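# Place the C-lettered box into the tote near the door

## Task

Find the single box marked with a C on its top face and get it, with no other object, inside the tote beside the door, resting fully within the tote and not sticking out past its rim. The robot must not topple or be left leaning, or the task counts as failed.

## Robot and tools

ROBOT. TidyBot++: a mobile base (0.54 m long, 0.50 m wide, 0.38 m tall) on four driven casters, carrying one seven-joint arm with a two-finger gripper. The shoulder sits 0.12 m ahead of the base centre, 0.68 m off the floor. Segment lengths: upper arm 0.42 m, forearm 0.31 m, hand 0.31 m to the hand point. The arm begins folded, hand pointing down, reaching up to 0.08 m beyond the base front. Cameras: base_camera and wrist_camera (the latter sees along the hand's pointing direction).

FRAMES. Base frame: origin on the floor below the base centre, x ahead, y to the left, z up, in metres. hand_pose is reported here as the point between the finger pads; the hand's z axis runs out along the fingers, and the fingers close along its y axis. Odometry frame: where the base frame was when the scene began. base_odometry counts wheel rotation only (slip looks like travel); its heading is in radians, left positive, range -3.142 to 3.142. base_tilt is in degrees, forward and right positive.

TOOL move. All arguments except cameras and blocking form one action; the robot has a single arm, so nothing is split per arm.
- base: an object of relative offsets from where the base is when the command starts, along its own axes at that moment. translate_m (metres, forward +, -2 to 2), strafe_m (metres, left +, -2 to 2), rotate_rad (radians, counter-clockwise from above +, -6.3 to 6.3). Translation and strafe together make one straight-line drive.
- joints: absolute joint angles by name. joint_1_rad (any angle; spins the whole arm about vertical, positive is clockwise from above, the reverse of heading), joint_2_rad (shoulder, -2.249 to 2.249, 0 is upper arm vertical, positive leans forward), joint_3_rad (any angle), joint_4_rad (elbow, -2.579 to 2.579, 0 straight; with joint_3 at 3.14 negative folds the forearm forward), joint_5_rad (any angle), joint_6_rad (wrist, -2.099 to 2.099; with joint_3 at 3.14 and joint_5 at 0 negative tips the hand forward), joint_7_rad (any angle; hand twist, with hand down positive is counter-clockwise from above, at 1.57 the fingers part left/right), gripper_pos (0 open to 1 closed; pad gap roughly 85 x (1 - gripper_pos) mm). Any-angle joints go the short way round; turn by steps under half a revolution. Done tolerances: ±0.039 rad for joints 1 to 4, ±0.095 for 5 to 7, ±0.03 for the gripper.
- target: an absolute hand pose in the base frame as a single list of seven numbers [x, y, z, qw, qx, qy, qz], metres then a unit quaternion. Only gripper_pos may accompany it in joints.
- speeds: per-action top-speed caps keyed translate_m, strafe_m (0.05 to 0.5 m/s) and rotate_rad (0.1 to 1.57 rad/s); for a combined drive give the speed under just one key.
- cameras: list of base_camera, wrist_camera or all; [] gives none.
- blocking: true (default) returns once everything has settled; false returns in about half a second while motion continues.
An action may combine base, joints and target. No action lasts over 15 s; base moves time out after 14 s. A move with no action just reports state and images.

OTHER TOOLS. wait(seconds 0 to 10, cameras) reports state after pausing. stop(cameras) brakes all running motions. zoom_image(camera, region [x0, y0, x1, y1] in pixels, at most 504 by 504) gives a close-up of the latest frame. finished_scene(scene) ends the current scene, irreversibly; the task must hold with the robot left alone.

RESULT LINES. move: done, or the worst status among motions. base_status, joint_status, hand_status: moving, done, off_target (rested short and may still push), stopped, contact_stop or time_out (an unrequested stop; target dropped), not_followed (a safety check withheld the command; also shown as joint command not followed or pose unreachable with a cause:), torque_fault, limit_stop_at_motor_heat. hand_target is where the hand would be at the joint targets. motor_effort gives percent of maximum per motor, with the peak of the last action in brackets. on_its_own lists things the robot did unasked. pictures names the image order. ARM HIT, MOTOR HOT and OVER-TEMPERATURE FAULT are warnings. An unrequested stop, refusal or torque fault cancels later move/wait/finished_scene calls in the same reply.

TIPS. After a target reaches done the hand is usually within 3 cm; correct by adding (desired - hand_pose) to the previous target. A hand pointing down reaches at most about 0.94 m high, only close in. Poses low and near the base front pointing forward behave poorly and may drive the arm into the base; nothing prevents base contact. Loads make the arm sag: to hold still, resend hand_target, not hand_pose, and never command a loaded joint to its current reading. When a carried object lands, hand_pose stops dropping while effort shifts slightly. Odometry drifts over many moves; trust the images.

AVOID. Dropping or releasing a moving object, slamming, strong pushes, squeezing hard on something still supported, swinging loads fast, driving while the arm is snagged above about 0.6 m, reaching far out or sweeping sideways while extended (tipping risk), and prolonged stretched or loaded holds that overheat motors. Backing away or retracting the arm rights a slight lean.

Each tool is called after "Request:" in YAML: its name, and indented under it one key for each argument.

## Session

Request:
move:
  joints: {"joint_2_rad": -0.5, "joint_4_rad": -1.8, "joint_6_rad": -0.4}
  base: {"rotate_rad": 1.3}

Request:
move:
  base: {"rotate_rad": 1.4}

Request:
move:
  base: {"rotate_rad": 1.4}

Request:
move:
  base: {"rotate_rad": 1.1}

Scene clock: 2.13 s.
move: done
base_odometry: x=+0.000 y=+0.000 heading=+1.299
base_tilt: forward=+0.1 right=-0.4
base_status: done
joint_positions: joint_1_rad=-0.005 joint_2_rad=-0.481 joint_3_rad=+3.124 joint_4_rad=-1.811 joint_5_rad=-0.025 joint_6_rad=-0.484 joint_7_rad=+1.547 gripper_pos=+0.000
joint_status: all done
motor_effort: joint_1_rad=+0(2) joint_2_rad=-5(8) joint_3_rad=+0(2) joint_4_rad=+21(21) joint_5_rad=-1(1) joint_6_rad=+8(9) joint_7_rad=+0(0)
hand_pose: x=+0.5312 y=+0.0166 z=+1.0550 quat_wxyz=(-0.022, +0.787, -0.004, +0.616)
hand_target: x=+0.5285 y=+0.0163 z=+1.0949 quat_wxyz=(-0.023, +0.751, -0.004, +0.660)
hand_status: not commanded
pictures: base_camera, wrist_camera
Images, in order (width x height): base_camera 644x364, wrist_camera 644x476.

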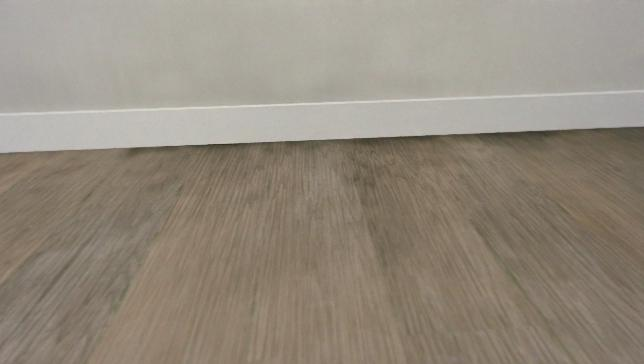

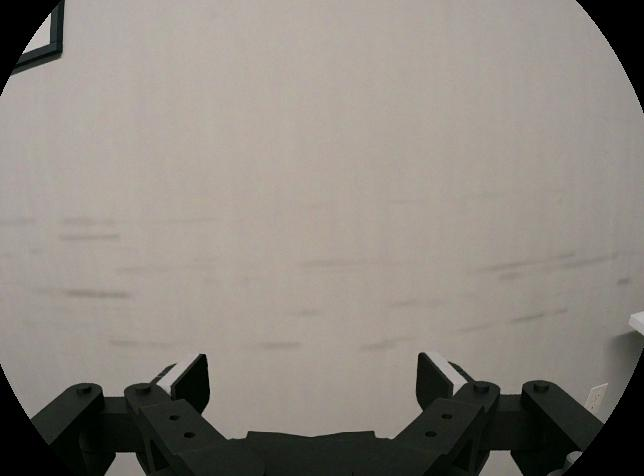

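Scene clock: 4.33 s.
move: done
base_odometry: x=+0.000 y=+0.000 heading=+2.698
base_tilt: forward=+0.0 right=-0.4
base_status: done
joint_positions: joint_1_rad=-0.005 joint_2_rad=-0.481 joint_3_rad=+3.124 joint_4_rad=-1.811 joint_5_rad=-0.025 joint_6_rad=-0.481 joint_7_rad=+1.547 gripper_pos=+0.000
joint_status: not commanded
motor_effort: joint_1_rad=+1(2) joint_2_rad=-5(6) joint_3_rad=+0(2) joint_4_rad=+21(21) joint_5_rad=-1(1) joint_6_rad=+8(9) joint_7_rad=+0(1)
hand_pose: x=+0.5314 y=+0.0166 z=+1.0559 quat_wxyz=(-0.022, +0.786, -0.004, +0.617)
hand_target: x=+0.5285 y=+0.0163 z=+1.0949 quat_wxyz=(-0.023, +0.751, -0.004, +0.660)
hand_status: not commanded
pictures: base_camera, wrist_camera
Images, in order (width x height): base_camera 644x364, wrist_camera 644x476.

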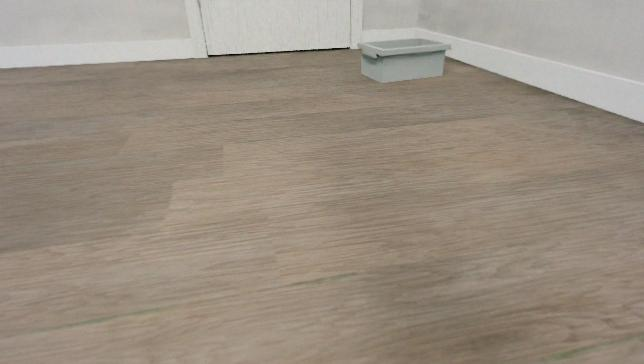

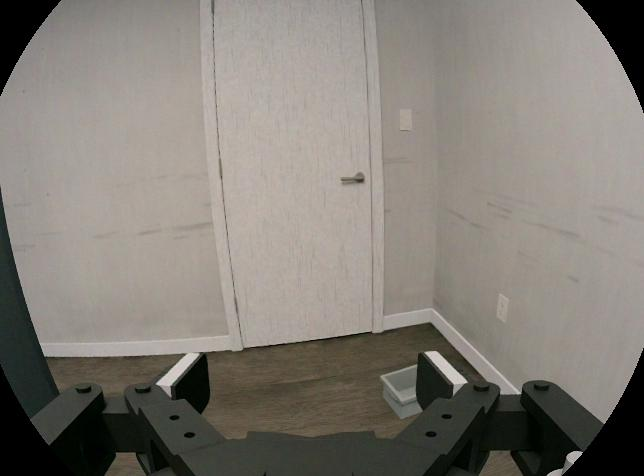

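Scene clock: 6.53 s.
move: done
base_odometry: x=+0.000 y=+0.000 heading=-2.187
base_tilt: forward=+0.0 right=-0.5
base_status: done
joint_positions: joint_1_rad=-0.005 joint_2_rad=-0.481 joint_3_rad=+3.124 joint_4_rad=-1.811 joint_5_rad=-0.025 joint_6_rad=-0.480 joint_7_rad=+1.547 gripper_pos=+0.000
joint_status: not commanded
motor_effort: joint_1_rad=+0(2) joint_2_rad=-5(6) joint_3_rad=+0(2) joint_4_rad=+21(21) joint_5_rad=-1(1) joint_6_rad=+8(9) joint_7_rad=+0(1)
hand_pose: x=+0.5314 y=+0.0167 z=+1.0561 quat_wxyz=(-0.022, +0.786, -0.004, +0.617)
hand_target: x=+0.5285 y=+0.0163 z=+1.0949 quat_wxyz=(-0.023, +0.751, -0.004, +0.660)
hand_status: not commanded
pictures: base_camera, wrist_camera
Images, in order (width x height): base_camera 644x364, wrist_camera 644x476.

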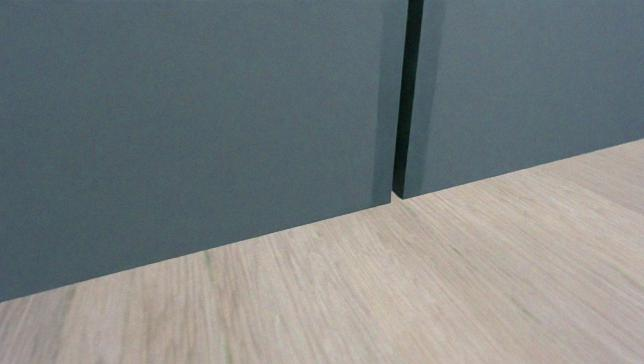

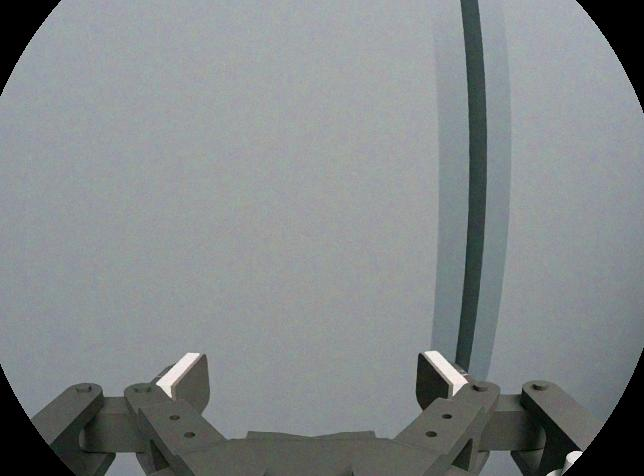

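Scene clock: 8.50 s.
move: done
base_odometry: x=+0.000 y=+0.000 heading=-1.088
base_tilt: forward=+0.0 right=-0.5
base_status: done
joint_positions: joint_1_rad=-0.005 joint_2_rad=-0.482 joint_3_rad=+3.124 joint_4_rad=-1.811 joint_5_rad=-0.025 joint_6_rad=-0.480 joint_7_rad=+1.547 gripper_pos=+0.000
joint_status: not commanded
motor_effort: joint_1_rad=+0(2) joint_2_rad=-5(6) joint_3_rad=+0(2) joint_4_rad=+21(21) joint_5_rad=+0(1) joint_6_rad=+8(9) joint_7_rad=+0(0)
hand_pose: x=+0.5314 y=+0.0168 z=+1.0561 quat_wxyz=(-0.022, +0.786, -0.004, +0.618)
hand_target: x=+0.5285 y=+0.0163 z=+1.0949 quat_wxyz=(-0.023, +0.751, -0.004, +0.660)
hand_status: not commanded
pictures: base_camera, wrist_camera
Images, in order (width x height): base_camera 644x364, wrist_camera 644x476.

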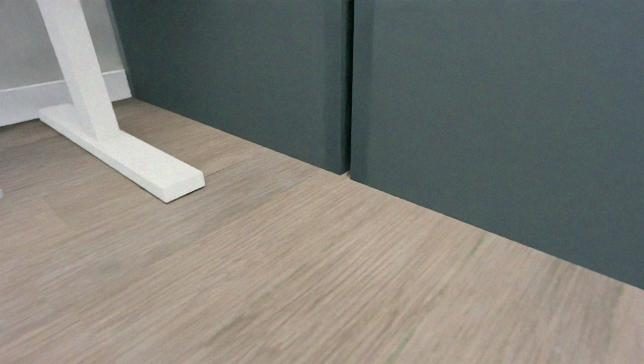

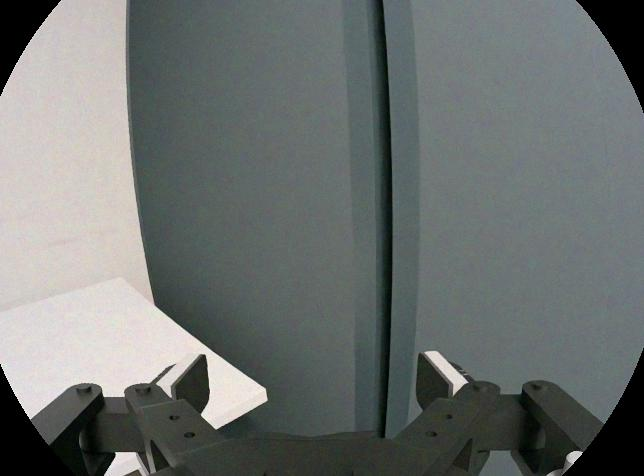

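Request:
move:
  base: {"rotate_rad": 0.9}

Request:
zoom_image:
  camera: "wrist_camera"
  region: [150, 150, 500, 400]

Scene clock: 13.20 s.
move: done
base_odometry: x=+0.000 y=+0.000 heading=-0.189
base_tilt: forward=+0.0 right=-0.4
base_status: done
joint_positions: joint_1_rad=-0.005 joint_2_rad=-0.482 joint_3_rad=+3.124 joint_4_rad=-1.811 joint_5_rad=-0.025 joint_6_rad=-0.480 joint_7_rad=+1.547 gripper_pos=+0.000
joint_status: not commanded
motor_effort: joint_1_rad=+0(2) joint_2_rad=-5(6) joint_3_rad=+0(2) joint_4_rad=+21(21) joint_5_rad=+0(1) joint_6_rad=+8(9) joint_7_rad=+0(1)
hand_pose: x=+0.5314 y=+0.0168 z=+1.0561 quat_wxyz=(-0.022, +0.786, -0.004, +0.618)
hand_target: x=+0.5285 y=+0.0163 z=+1.0949 quat_wxyz=(-0.023, +0.751, -0.004, +0.660)
hand_status: not commanded
pictures: base_camera, wrist_camera
Images, in order (width x height): base_camera 644x364, wrist_camera 644x476.

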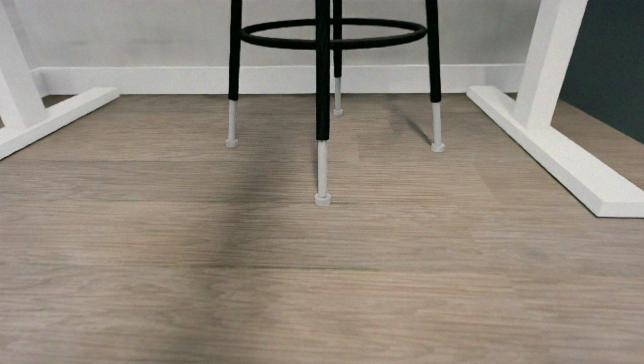

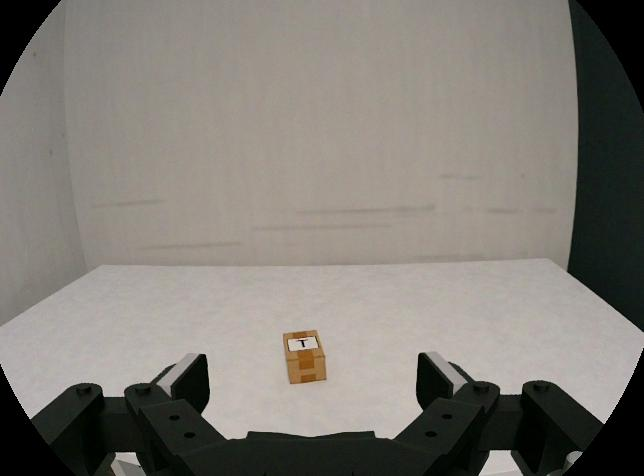

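Scaled by 1.440.

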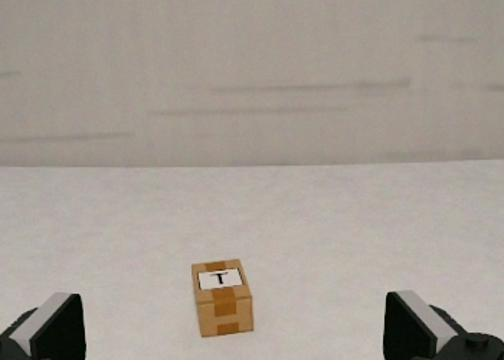

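Request:
move:
  base: {"rotate_rad": -1.571}
  joints: {"joint_2_rad": -0.7, "joint_4_rad": -1.9, "joint_6_rad": -0.55}

Request:
move:
  base: {"strafe_m": -1.75}

Scene clock: 24.67 s.
move: done
base_odometry: x=+0.000 y=+0.000 heading=-1.758
base_tilt: forward=+0.1 right=-0.4
base_status: done
joint_positions: joint_1_rad=-0.005 joint_2_rad=-0.686 joint_3_rad=+3.124 joint_4_rad=-1.885 joint_5_rad=-0.025 joint_6_rad=-0.492 joint_7_rad=+1.547 gripper_pos=+0.000
joint_status: all done
motor_effort: joint_1_rad=+0(2) joint_2_rad=+2(7) joint_3_rad=+0(3) joint_4_rad=+20(22) joint_5_rad=+0(1) joint_6_rad=+9(9) joint_7_rad=+0(1)
hand_pose: x=+0.4540 y=+0.0160 z=+1.0841 quat_wxyz=(-0.022, +0.748, -0.002, +0.663)
hand_target: x=+0.4469 y=+0.0159 z=+1.0619 quat_wxyz=(-0.021, +0.768, -0.002, +0.641)
hand_status: not commanded
pictures: base_camera, wrist_camera
Images, in order (width x height): base_camera 644x364, wrist_camera 644x476.

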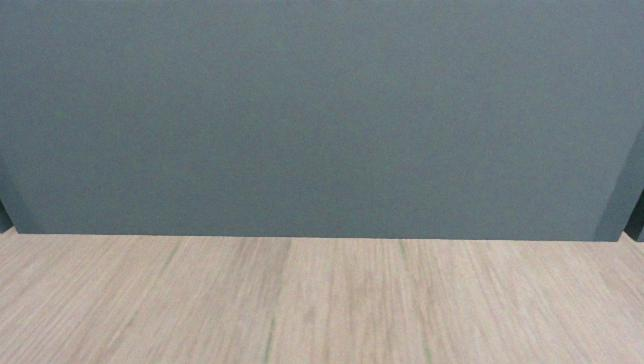

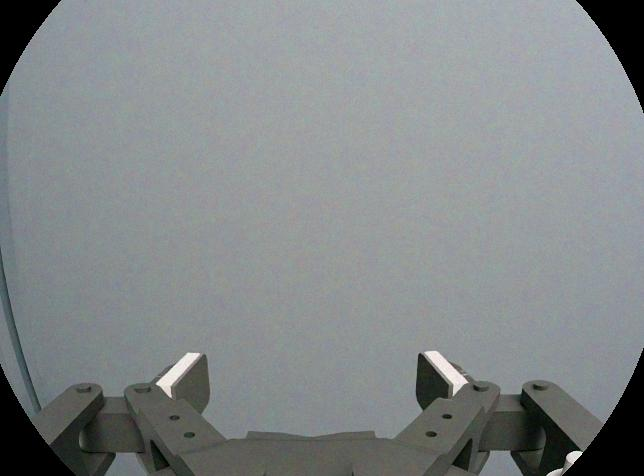

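Scene clock: 29.50 s.
move: done
base_odometry: x=-1.720 y=+0.327 heading=-1.760
base_tilt: forward=+0.1 right=-0.4
base_status: done
joint_positions: joint_1_rad=-0.005 joint_2_rad=-0.686 joint_3_rad=+3.124 joint_4_rad=-1.885 joint_5_rad=-0.025 joint_6_rad=-0.492 joint_7_rad=+1.547 gripper_pos=+0.000
joint_status: not commanded
motor_effort: joint_1_rad=+1(1) joint_2_rad=+2(4) joint_3_rad=+0(3) joint_4_rad=+21(21) joint_5_rad=-1(1) joint_6_rad=+8(9) joint_7_rad=+1(1)
hand_pose: x=+0.4540 y=+0.0161 z=+1.0840 quat_wxyz=(-0.022, +0.748, -0.002, +0.663)
hand_target: x=+0.4469 y=+0.0159 z=+1.0619 quat_wxyz=(-0.021, +0.768, -0.002, +0.641)
hand_status: not commanded
pictures: base_camera, wrist_camera
Images, in order (width x height): base_camera 644x364, wrist_camera 644x476.

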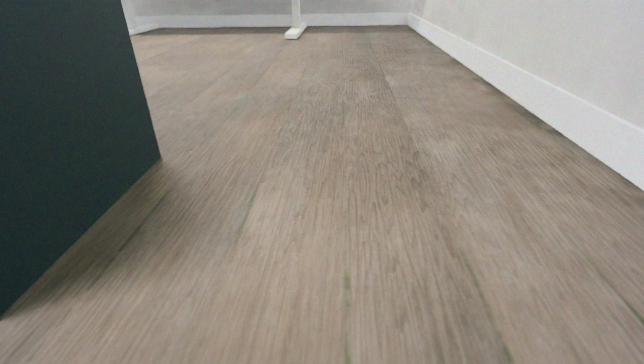

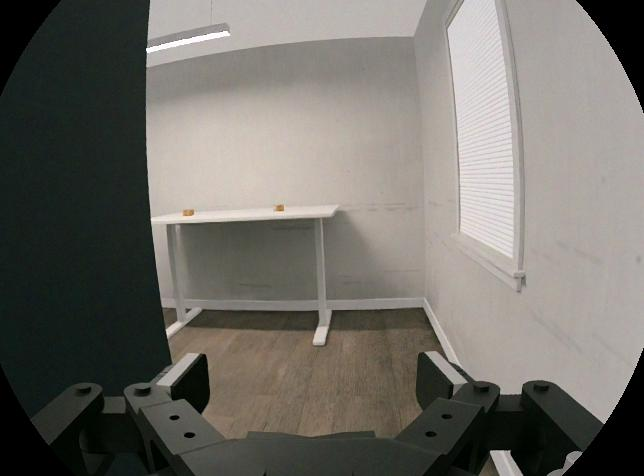

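Request:
move:
  base: {"translate_m": 1.55, "strafe_m": -0.08}
  cameras: []

Request:
move:
  base: {"translate_m": 0.35, "strafe_m": 1.2}
  joints: {"joint_2_rad": -0.3, "joint_4_rad": -1.5, "joint_6_rad": -0.75}

Request:
zoom_image:
  camera: "wrist_camera"
  region: [160, 150, 480, 350]

Scene clock: 39.53 s.
move: done
base_odometry: x=-2.089 y=-1.181 heading=-1.760
base_tilt: forward=+0.0 right=-0.4
base_status: done
joint_positions: joint_1_rad=-0.005 joint_2_rad=-0.689 joint_3_rad=+3.124 joint_4_rad=-1.887 joint_5_rad=-0.025 joint_6_rad=-0.492 joint_7_rad=+1.547 gripper_pos=+0.000
joint_status: not commanded
motor_effort: joint_1_rad=+0(1) joint_2_rad=+2(6) joint_3_rad=+1(1) joint_4_rad=+21(21) joint_5_rad=-1(1) joint_6_rad=+8(9) joint_7_rad=+0(0)
hand_pose: x=+0.4528 y=+0.0161 z=+1.0840 quat_wxyz=(-0.022, +0.748, -0.002, +0.664)
hand_target: x=+0.4469 y=+0.0159 z=+1.0619 quat_wxyz=(-0.021, +0.768, -0.002, +0.641)
hand_status: not commanded

Scene clock: 43.17 s.
move: done
base_odometry: x=-0.977 y=-1.751 heading=-1.760
base_tilt: forward=+0.0 right=-0.4
base_status: done
joint_positions: joint_1_rad=-0.005 joint_2_rad=-0.316 joint_3_rad=+3.124 joint_4_rad=-1.515 joint_5_rad=-0.025 joint_6_rad=-0.677 joint_7_rad=+1.547 gripper_pos=+0.000
joint_status: all done
motor_effort: joint_1_rad=+0(2) joint_2_rad=-10(13) joint_3_rad=+0(2) joint_4_rad=+20(22) joint_5_rad=-1(1) joint_6_rad=+8(10) joint_7_rad=+0(0)
hand_pose: x=+0.5773 y=+0.0188 z=+1.1026 quat_wxyz=(-0.024, +0.806, -0.002, +0.591)
hand_target: x=+0.5763 y=+0.0188 z=+1.0824 quat_wxyz=(-0.023, +0.828, -0.002, +0.561)
hand_status: not commanded
pictures: base_camera, wrist_camera
Images, in order (width x height): base_camera 644x364, wrist_camera 644x476.

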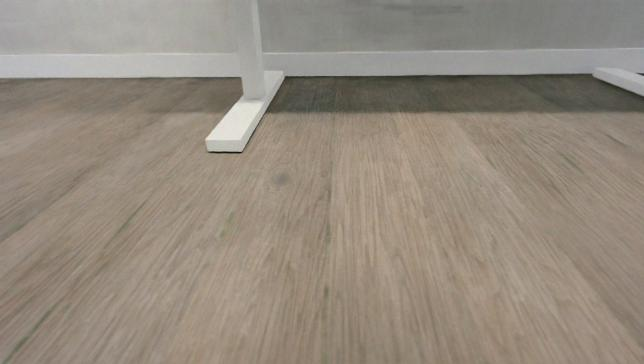

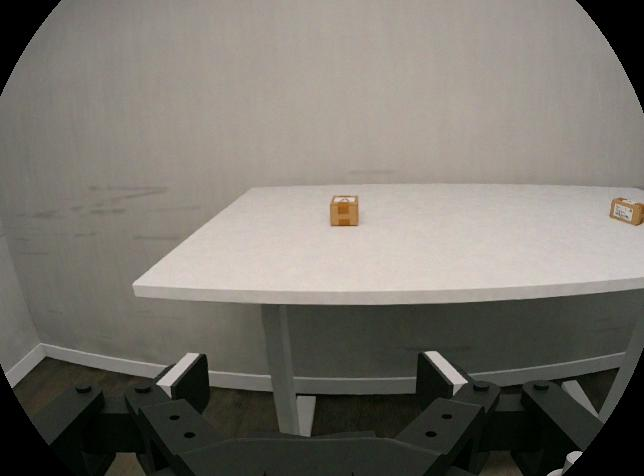

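Scaled by 1.575.

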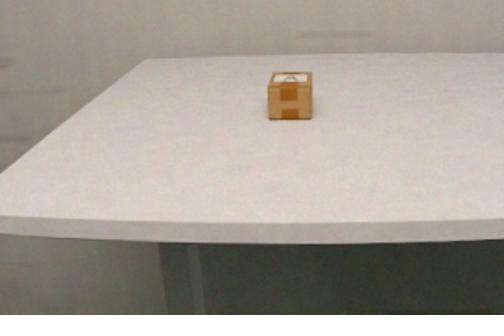

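Request:
move:
  base: {"translate_m": 0.35, "strafe_m": -0.35}

Request:
zoom_image:
  camera: "wrist_camera"
  region: [180, 190, 300, 290]

Request:
zoom_image:
  camera: "wrist_camera"
  region: [440, 190, 560, 290]

Scene clock: 48.17 s.
move: done
base_odometry: x=-1.386 y=-2.029 heading=-1.760
base_tilt: forward=+0.1 right=-0.4
base_status: done
joint_positions: joint_1_rad=-0.005 joint_2_rad=-0.308 joint_3_rad=+3.124 joint_4_rad=-1.512 joint_5_rad=-0.025 joint_6_rad=-0.680 joint_7_rad=+1.547 gripper_pos=+0.000
joint_status: not commanded
motor_effort: joint_1_rad=+0(2) joint_2_rad=-10(14) joint_3_rad=+0(2) joint_4_rad=+20(21) joint_5_rad=-1(1) joint_6_rad=+8(9) joint_7_rad=+0(1)
hand_pose: x=+0.5804 y=+0.0187 z=+1.0997 quat_wxyz=(-0.024, +0.809, -0.003, +0.588)
hand_target: x=+0.5763 y=+0.0188 z=+1.0824 quat_wxyz=(-0.023, +0.828, -0.002, +0.561)
hand_status: not commanded
pictures: base_camera, wrist_camera
Images, in order (width x height): base_camera 644x364, wrist_camera 644x476.

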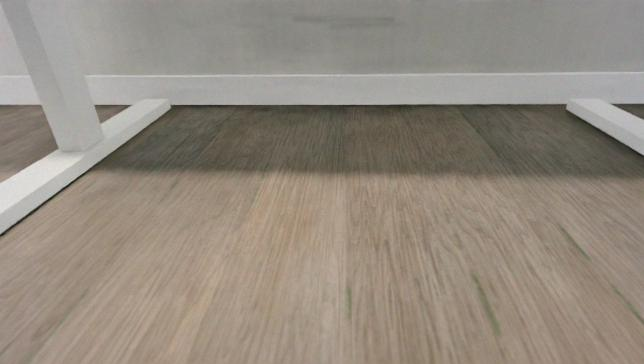

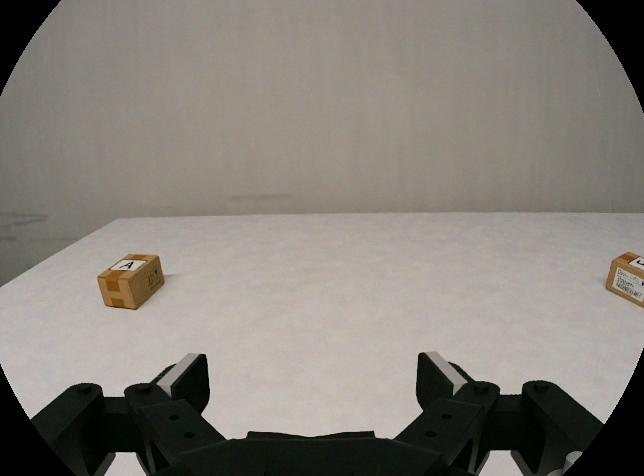

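Scaled by 4.200.

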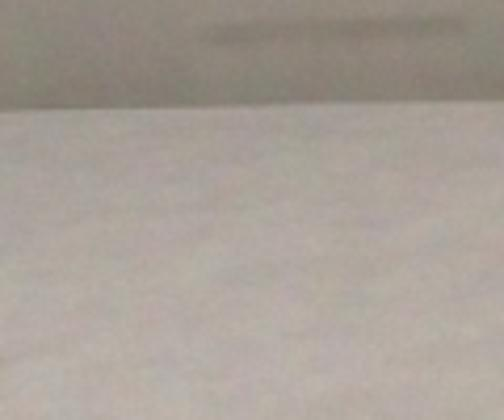

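Scaled by 4.200.

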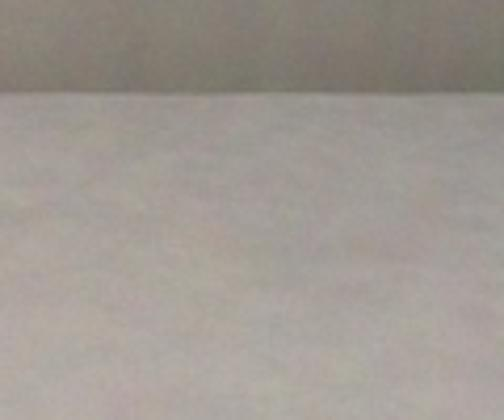

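Request:
move:
  base: {"strafe_m": -0.75}

Request:
zoom_image:
  camera: "wrist_camera"
  region: [280, 240, 380, 330]

Scene clock: 55.67 s.
move: done
base_odometry: x=-2.123 y=-1.888 heading=-1.759
base_tilt: forward=+0.1 right=-0.4
base_status: done
joint_positions: joint_1_rad=-0.005 joint_2_rad=-0.308 joint_3_rad=+3.124 joint_4_rad=-1.512 joint_5_rad=-0.025 joint_6_rad=-0.680 joint_7_rad=+1.547 gripper_pos=+0.000
joint_status: not commanded
motor_effort: joint_1_rad=+0(2) joint_2_rad=-10(12) joint_3_rad=+0(3) joint_4_rad=+20(21) joint_5_rad=+0(1) joint_6_rad=+8(8) joint_7_rad=+0(0)
hand_pose: x=+0.5804 y=+0.0187 z=+1.0997 quat_wxyz=(-0.024, +0.809, -0.002, +0.588)
hand_target: x=+0.5763 y=+0.0188 z=+1.0824 quat_wxyz=(-0.023, +0.828, -0.002, +0.561)
hand_status: not commanded
pictures: base_camera, wrist_camera
Images, in order (width x height): base_camera 644x364, wrist_camera 644x476.

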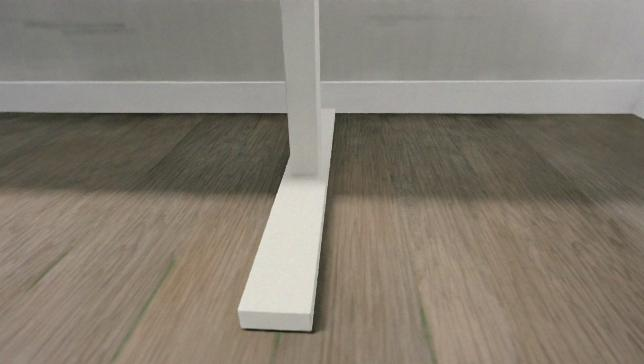

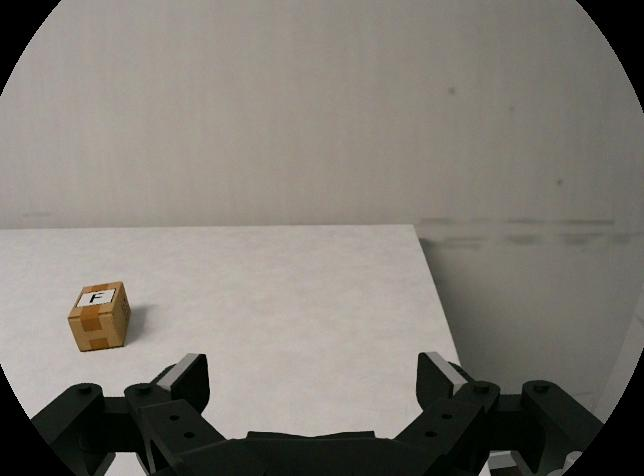

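Scaled by 5.040.

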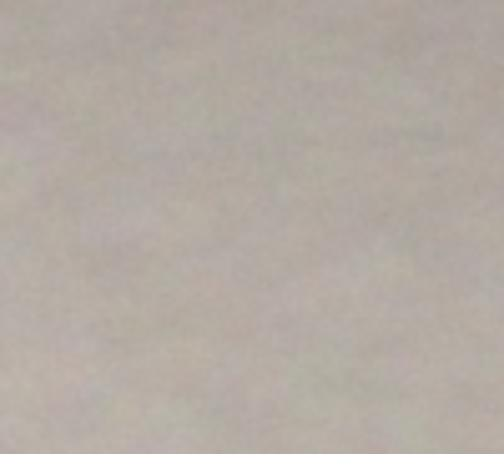

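Request:
move:
  base: {"translate_m": -0.5}
  cameras: []

Request:
move:
  base: {"rotate_rad": 1.3}

Request:
move:
  base: {"rotate_rad": 1.0}

Scene clock: 60.27 s.
move: done
base_odometry: x=-2.030 y=-1.397 heading=-1.758
base_tilt: forward=+0.1 right=-0.4
base_status: done
joint_positions: joint_1_rad=-0.005 joint_2_rad=-0.311 joint_3_rad=+3.124 joint_4_rad=-1.511 joint_5_rad=-0.025 joint_6_rad=-0.681 joint_7_rad=+1.547 gripper_pos=+0.000
joint_status: not commanded
motor_effort: joint_1_rad=+0(1) joint_2_rad=-10(15) joint_3_rad=+0(1) joint_4_rad=+20(21) joint_5_rad=-1(1) joint_6_rad=+8(9) joint_7_rad=+0(0)
hand_pose: x=+0.5791 y=+0.0187 z=+1.1013 quat_wxyz=(-0.024, +0.808, -0.002, +0.589)
hand_target: x=+0.5763 y=+0.0188 z=+1.0824 quat_wxyz=(-0.023, +0.828, -0.002, +0.561)
hand_status: not commanded

Scene clock: 62.40 s.
move: done
base_odometry: x=-2.030 y=-1.397 heading=-0.460
base_tilt: forward=+0.1 right=-0.4
base_status: done
joint_positions: joint_1_rad=-0.005 joint_2_rad=-0.311 joint_3_rad=+3.123 joint_4_rad=-1.511 joint_5_rad=-0.025 joint_6_rad=-0.681 joint_7_rad=+1.547 gripper_pos=+0.000
joint_status: not commanded
motor_effort: joint_1_rad=+1(2) joint_2_rad=-10(13) joint_3_rad=+0(4) joint_4_rad=+21(21) joint_5_rad=-1(2) joint_6_rad=+8(8) joint_7_rad=+0(0)
hand_pose: x=+0.5791 y=+0.0192 z=+1.1013 quat_wxyz=(-0.024, +0.808, -0.002, +0.589)
hand_target: x=+0.5763 y=+0.0188 z=+1.0824 quat_wxyz=(-0.023, +0.828, -0.002, +0.561)
hand_status: not commanded
pictures: base_camera, wrist_camera
Images, in order (width x height): base_camera 644x364, wrist_camera 644x476.

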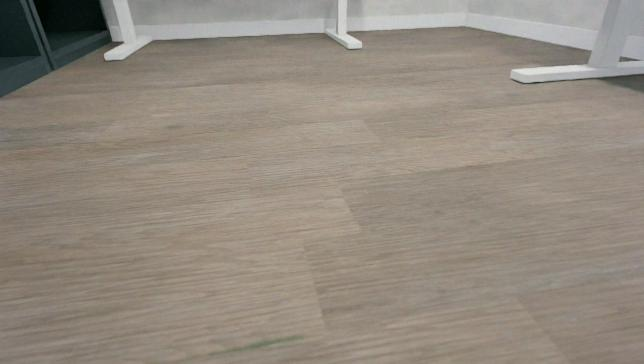

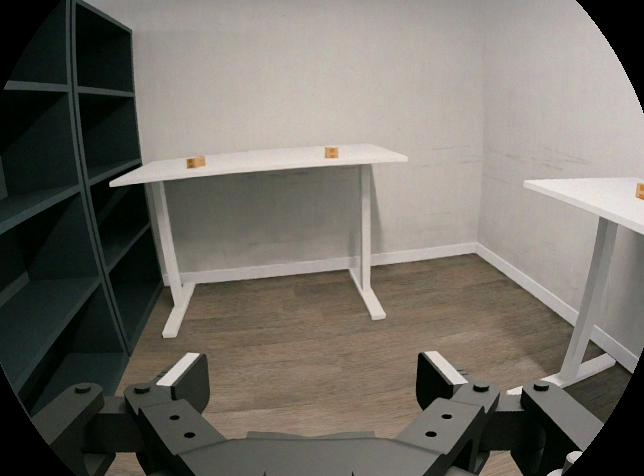

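Scene clock: 64.30 s.
move: done
base_odometry: x=-2.030 y=-1.397 heading=+0.539
base_tilt: forward=+0.1 right=-0.4
base_status: done
joint_positions: joint_1_rad=-0.005 joint_2_rad=-0.311 joint_3_rad=+3.123 joint_4_rad=-1.511 joint_5_rad=-0.025 joint_6_rad=-0.681 joint_7_rad=+1.547 gripper_pos=+0.000
joint_status: not commanded
motor_effort: joint_1_rad=+1(3) joint_2_rad=-10(12) joint_3_rad=+0(3) joint_4_rad=+20(21) joint_5_rad=-1(1) joint_6_rad=+8(8) joint_7_rad=+0(1)
hand_pose: x=+0.5791 y=+0.0194 z=+1.1013 quat_wxyz=(-0.024, +0.808, -0.002, +0.589)
hand_target: x=+0.5763 y=+0.0188 z=+1.0824 quat_wxyz=(-0.023, +0.828, -0.002, +0.561)
hand_status: not commanded
pictures: base_camera, wrist_camera
Images, in order (width x height): base_camera 644x364, wrist_camera 644x476.

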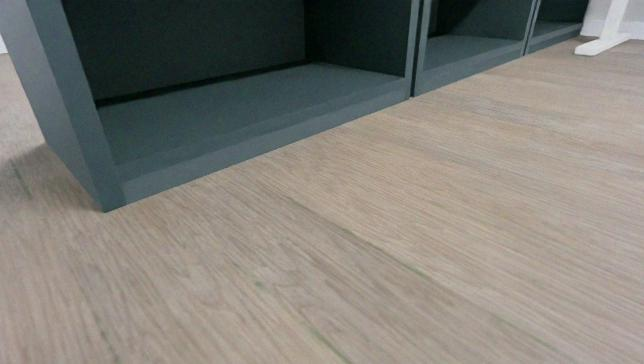

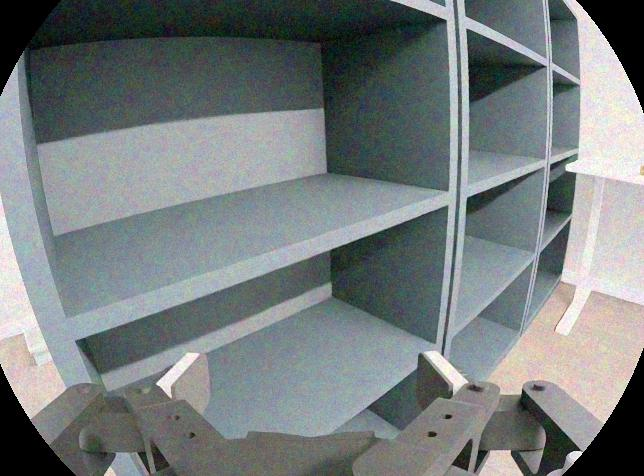

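Request:
move:
  base: {"rotate_rad": -0.727}
  cameras: []

Request:
move:
  base: {"translate_m": 1.95, "strafe_m": -0.4}

Request:
zoom_image:
  camera: "wrist_camera"
  region: [150, 150, 500, 350]

Scene clock: 68.97 s.
move: done
base_odometry: x=-2.030 y=-1.397 heading=-0.186
base_tilt: forward=+0.1 right=-0.4
base_status: done
joint_positions: joint_1_rad=-0.005 joint_2_rad=-0.311 joint_3_rad=+3.125 joint_4_rad=-1.511 joint_5_rad=-0.025 joint_6_rad=-0.681 joint_7_rad=+1.547 gripper_pos=+0.000
joint_status: not commanded
motor_effort: joint_1_rad=+0(2) joint_2_rad=-10(12) joint_3_rad=+0(3) joint_4_rad=+20(21) joint_5_rad=-1(1) joint_6_rad=+8(8) joint_7_rad=+0(0)
hand_pose: x=+0.5791 y=+0.0183 z=+1.1013 quat_wxyz=(-0.023, +0.808, -0.003, +0.589)
hand_target: x=+0.5763 y=+0.0188 z=+1.0824 quat_wxyz=(-0.023, +0.828, -0.002, +0.561)
hand_status: not commanded

Scene clock: 74.03 s.
move: done
base_odometry: x=-0.187 y=-2.151 heading=-0.187
base_tilt: forward=+0.1 right=-0.4
base_status: done
joint_positions: joint_1_rad=-0.005 joint_2_rad=-0.308 joint_3_rad=+3.125 joint_4_rad=-1.510 joint_5_rad=-0.025 joint_6_rad=-0.682 joint_7_rad=+1.547 gripper_pos=+0.000
joint_status: not commanded
motor_effort: joint_1_rad=+0(1) joint_2_rad=-10(14) joint_3_rad=-1(1) joint_4_rad=+20(21) joint_5_rad=-1(1) joint_6_rad=+8(9) joint_7_rad=+0(1)
hand_pose: x=+0.5803 y=+0.0183 z=+1.1001 quat_wxyz=(-0.023, +0.809, -0.003, +0.588)
hand_target: x=+0.5763 y=+0.0188 z=+1.0824 quat_wxyz=(-0.023, +0.828, -0.002, +0.561)
hand_status: not commanded
pictures: base_camera, wrist_camera
Images, in order (width x height): base_camera 644x364, wrist_camera 644x476.

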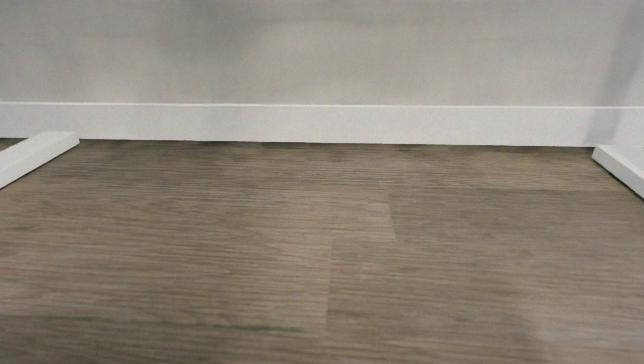

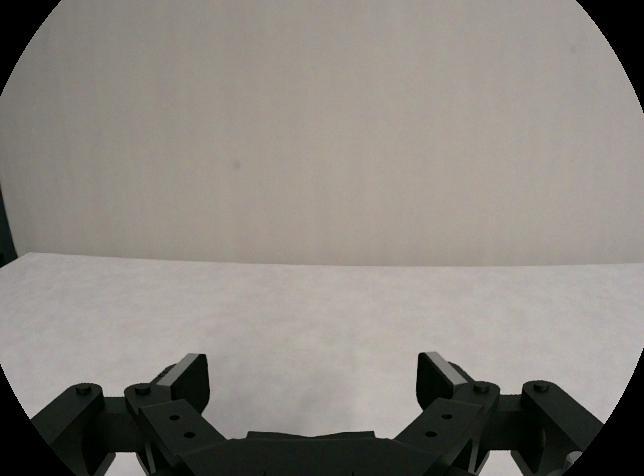

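Scaled by 1.440.

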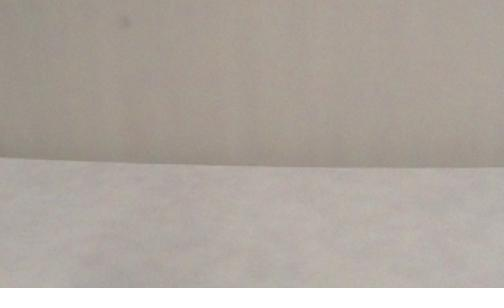

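Request:
move:
  base: {"translate_m": -0.4}

Request:
zoom_image:
  camera: "wrist_camera"
  region: [0, 200, 200, 400]

Request:
zoom_image:
  camera: "wrist_camera"
  region: [444, 200, 644, 400]

Scene clock: 78.63 s.
move: done
base_odometry: x=-0.580 y=-2.077 heading=-0.187
base_tilt: forward=+0.1 right=-0.4
base_status: done
joint_positions: joint_1_rad=-0.005 joint_2_rad=-0.310 joint_3_rad=+3.125 joint_4_rad=-1.509 joint_5_rad=-0.025 joint_6_rad=-0.682 joint_7_rad=+1.547 gripper_pos=+0.000
joint_status: not commanded
motor_effort: joint_1_rad=+0(2) joint_2_rad=-10(15) joint_3_rad=+0(2) joint_4_rad=+20(21) joint_5_rad=-1(1) joint_6_rad=+8(9) joint_7_rad=+0(0)
hand_pose: x=+0.5794 y=+0.0183 z=+1.1013 quat_wxyz=(-0.023, +0.808, -0.003, +0.589)
hand_target: x=+0.5763 y=+0.0188 z=+1.0824 quat_wxyz=(-0.023, +0.828, -0.002, +0.561)
hand_status: not commanded
pictures: base_camera, wrist_camera
Images, in order (width x height): base_camera 644x364, wrist_camera 644x476.

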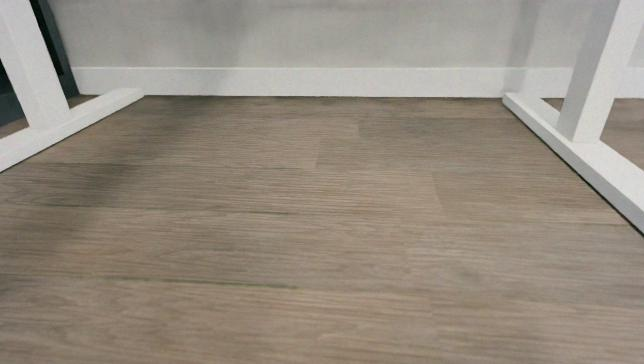

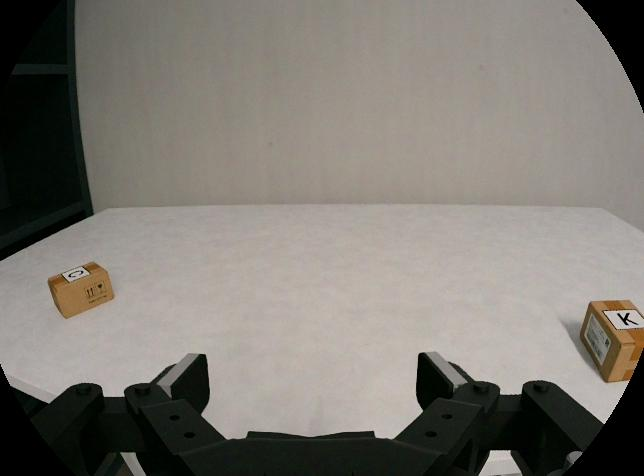

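Scaled by 2.520.

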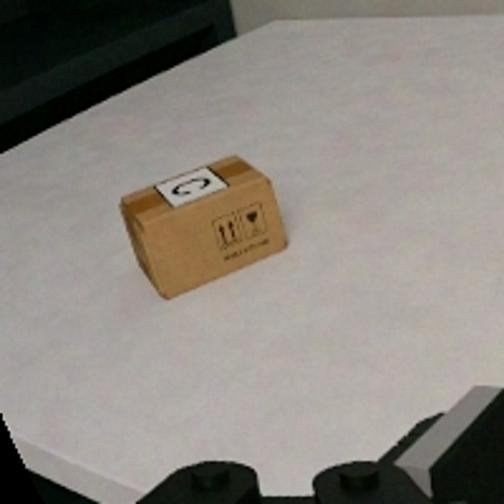

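Scaled by 2.520.

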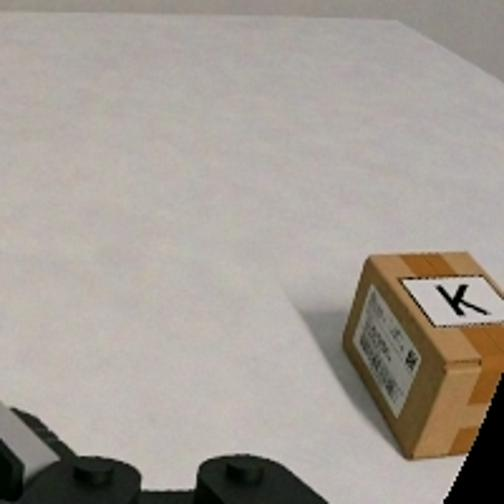

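Request:
move:
  base: {"translate_m": 0.1, "strafe_m": 0.42}
  joints: {"joint_2_rad": -0.2, "joint_4_rad": -1.3, "joint_6_rad": -1.2}

Scene clock: 89.40 s.
move: done
base_odometry: x=-0.404 y=-1.682 heading=-0.186
base_tilt: forward=+0.1 right=-0.4
base_status: done
joint_positions: joint_1_rad=-0.005 joint_2_rad=-0.226 joint_3_rad=+3.124 joint_4_rad=-1.315 joint_5_rad=-0.025 joint_6_rad=-1.125 joint_7_rad=+1.547 gripper_pos=+0.000
joint_status: all done
motor_effort: joint_1_rad=+0(3) joint_2_rad=-12(13) joint_3_rad=+0(3) joint_4_rad=+19(21) joint_5_rad=-1(1) joint_6_rad=+7(9) joint_7_rad=+0(1)
hand_pose: x=+0.5518 y=+0.0195 z=+1.0505 quat_wxyz=(-0.021, +0.895, +0.000, +0.447)
hand_target: x=+0.5471 y=+0.0195 z=+1.0294 quat_wxyz=(-0.020, +0.913, +0.001, +0.408)
hand_status: not commanded
pictures: base_camera, wrist_camera
Images, in order (width x height): base_camera 644x364, wrist_camera 644x476.

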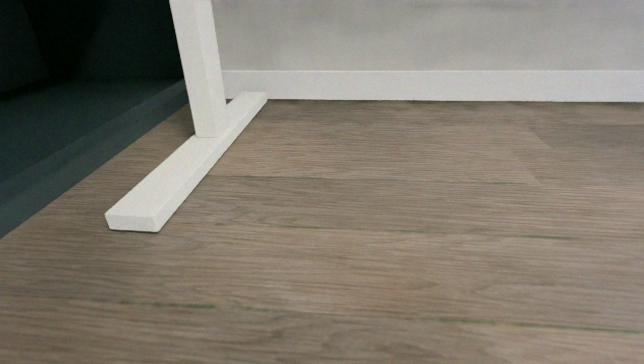

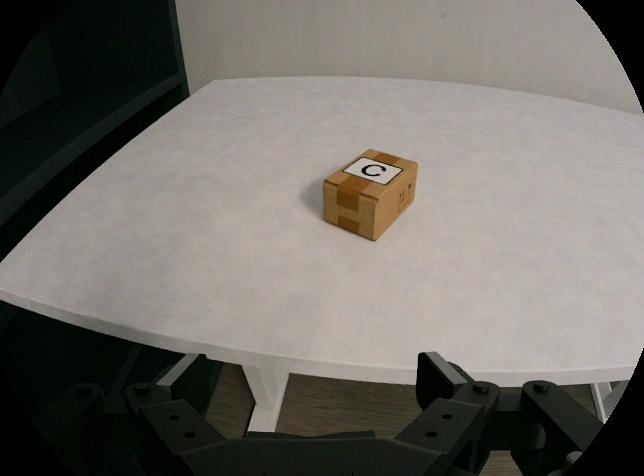

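Request:
move:
  base: {"translate_m": 0.3, "strafe_m": -0.09}
  target: [0.54, 0.02, 0.99, 0.064, 0.916, -0.361, 0.162]

Scene clock: 99.00 s.
move: done
base_odometry: x=-0.126 y=-1.826 heading=-0.185
base_tilt: forward=+0.0 right=-0.5
base_status: done
joint_positions: joint_1_rad=-0.331 joint_2_rad=+0.235 joint_3_rad=+3.292 joint_4_rad=-0.667 joint_5_rad=+0.224 joint_6_rad=-1.935 joint_7_rad=+0.826 gripper_pos=+0.000
joint_status: not commanded
motor_effort: joint_1_rad=+1(2) joint_2_rad=-25(29) joint_3_rad=+0(2) joint_4_rad=+14(20) joint_5_rad=+1(1) joint_6_rad=+2(7) joint_7_rad=+0(1)
hand_pose: x=+0.5555 y=+0.0287 z=+0.9973 quat_wxyz=(+0.034, +0.928, -0.321, +0.188)
hand_target: x=+0.5400 y=+0.0200 z=+0.9900 quat_wxyz=(+0.064, +0.916, -0.361, +0.162)
hand_status: done (0.019 m and 6.6 deg from the pose sent, 0.062 m and 54.2 deg at the start)
pictures: base_camera, wrist_camera
Images, in order (width x height): base_camera 644x364, wrist_camera 644x476.

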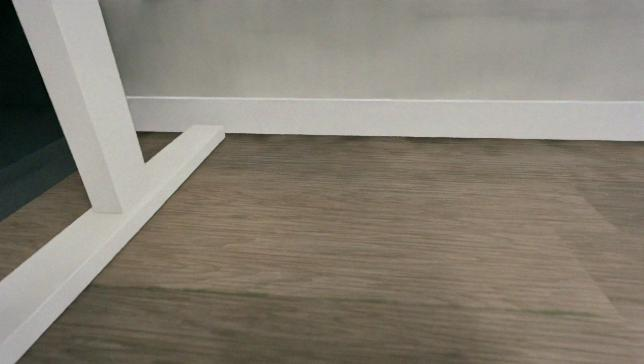

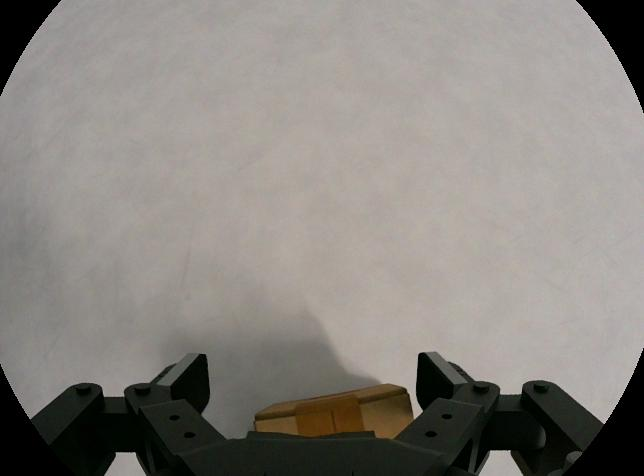

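Request:
move:
  base: {"translate_m": -0.13}

Scene clock: 101.83 s.
move: done
base_odometry: x=-0.254 y=-1.803 heading=-0.185
base_tilt: forward=+0.1 right=-0.5
base_status: done
joint_positions: joint_1_rad=-0.335 joint_2_rad=+0.237 joint_3_rad=+3.294 joint_4_rad=-0.664 joint_5_rad=+0.228 joint_6_rad=-1.944 joint_7_rad=+0.825 gripper_pos=+0.000
joint_status: not commanded
motor_effort: joint_1_rad=+0(2) joint_2_rad=-25(30) joint_3_rad=+0(1) joint_4_rad=+14(15) joint_5_rad=+1(2) joint_6_rad=+3(3) joint_7_rad=+0(1)
hand_pose: x=+0.5539 y=+0.0287 z=+0.9967 quat_wxyz=(+0.037, +0.928, -0.322, +0.185)
hand_target: x=+0.5400 y=+0.0200 z=+0.9900 quat_wxyz=(+0.064, +0.916, -0.361, +0.162)
hand_status: not commanded
pictures: base_camera, wrist_camera
Images, in order (width x height): base_camera 644x364, wrist_camera 644x476.

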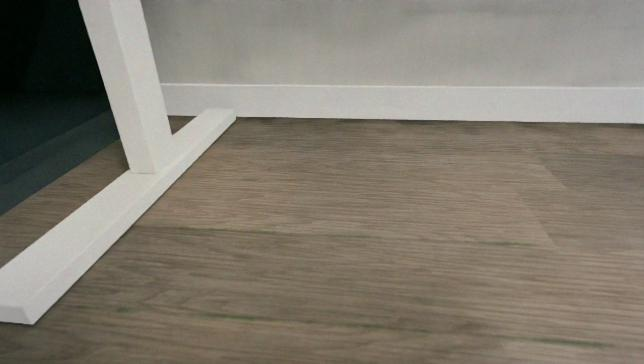

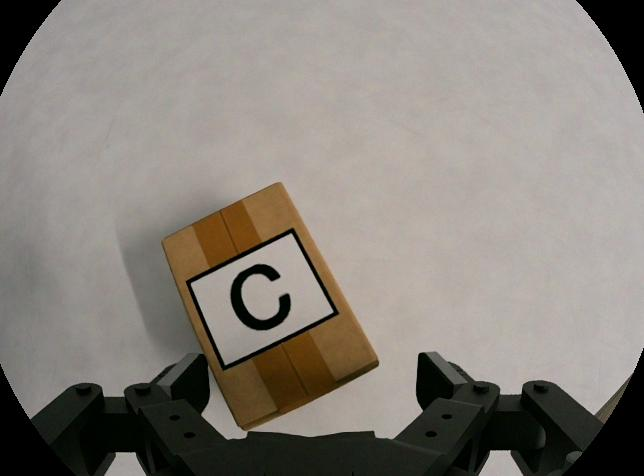

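Request:
move:
  base: {"strafe_m": 0.06}

Scene clock: 110.67 s.
move: done
base_odometry: x=-0.243 y=-1.744 heading=-0.185
base_tilt: forward=+0.1 right=-0.4
base_status: done
joint_positions: joint_1_rad=-0.346 joint_2_rad=+0.238 joint_3_rad=+3.297 joint_4_rad=-0.664 joint_5_rad=+0.231 joint_6_rad=-1.944 joint_7_rad=+0.825 gripper_pos=+0.000
joint_status: not commanded
motor_effort: joint_1_rad=+1(3) joint_2_rad=-25(27) joint_3_rad=+0(2) joint_4_rad=+14(15) joint_5_rad=+1(2) joint_6_rad=+2(3) joint_7_rad=+0(0)
hand_pose: x=+0.5537 y=+0.0315 z=+0.9970 quat_wxyz=(+0.037, +0.928, -0.319, +0.186)
hand_target: x=+0.5400 y=+0.0200 z=+0.9900 quat_wxyz=(+0.064, +0.916, -0.361, +0.162)
hand_status: not commanded
pictures: base_camera, wrist_camera
Images, in order (width x height): base_camera 644x364, wrist_camera 644x476.

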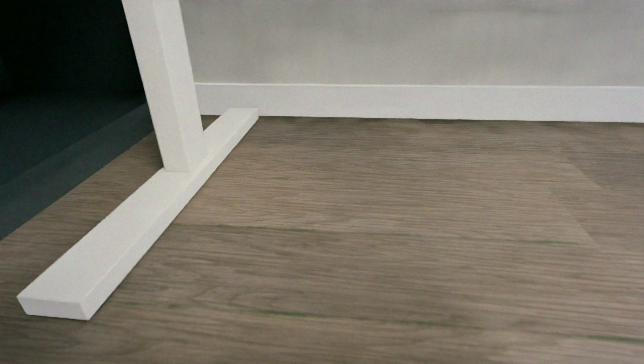

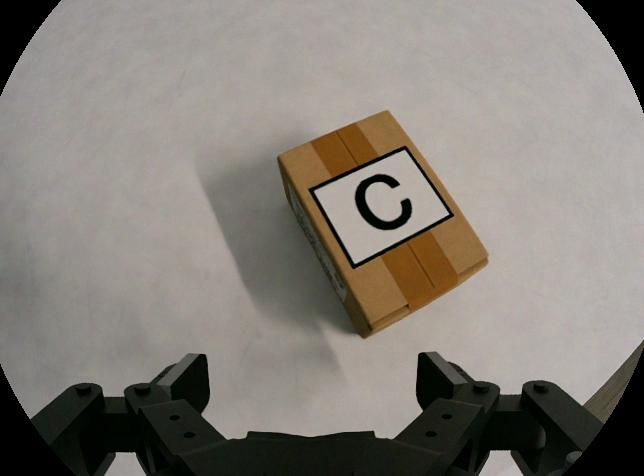

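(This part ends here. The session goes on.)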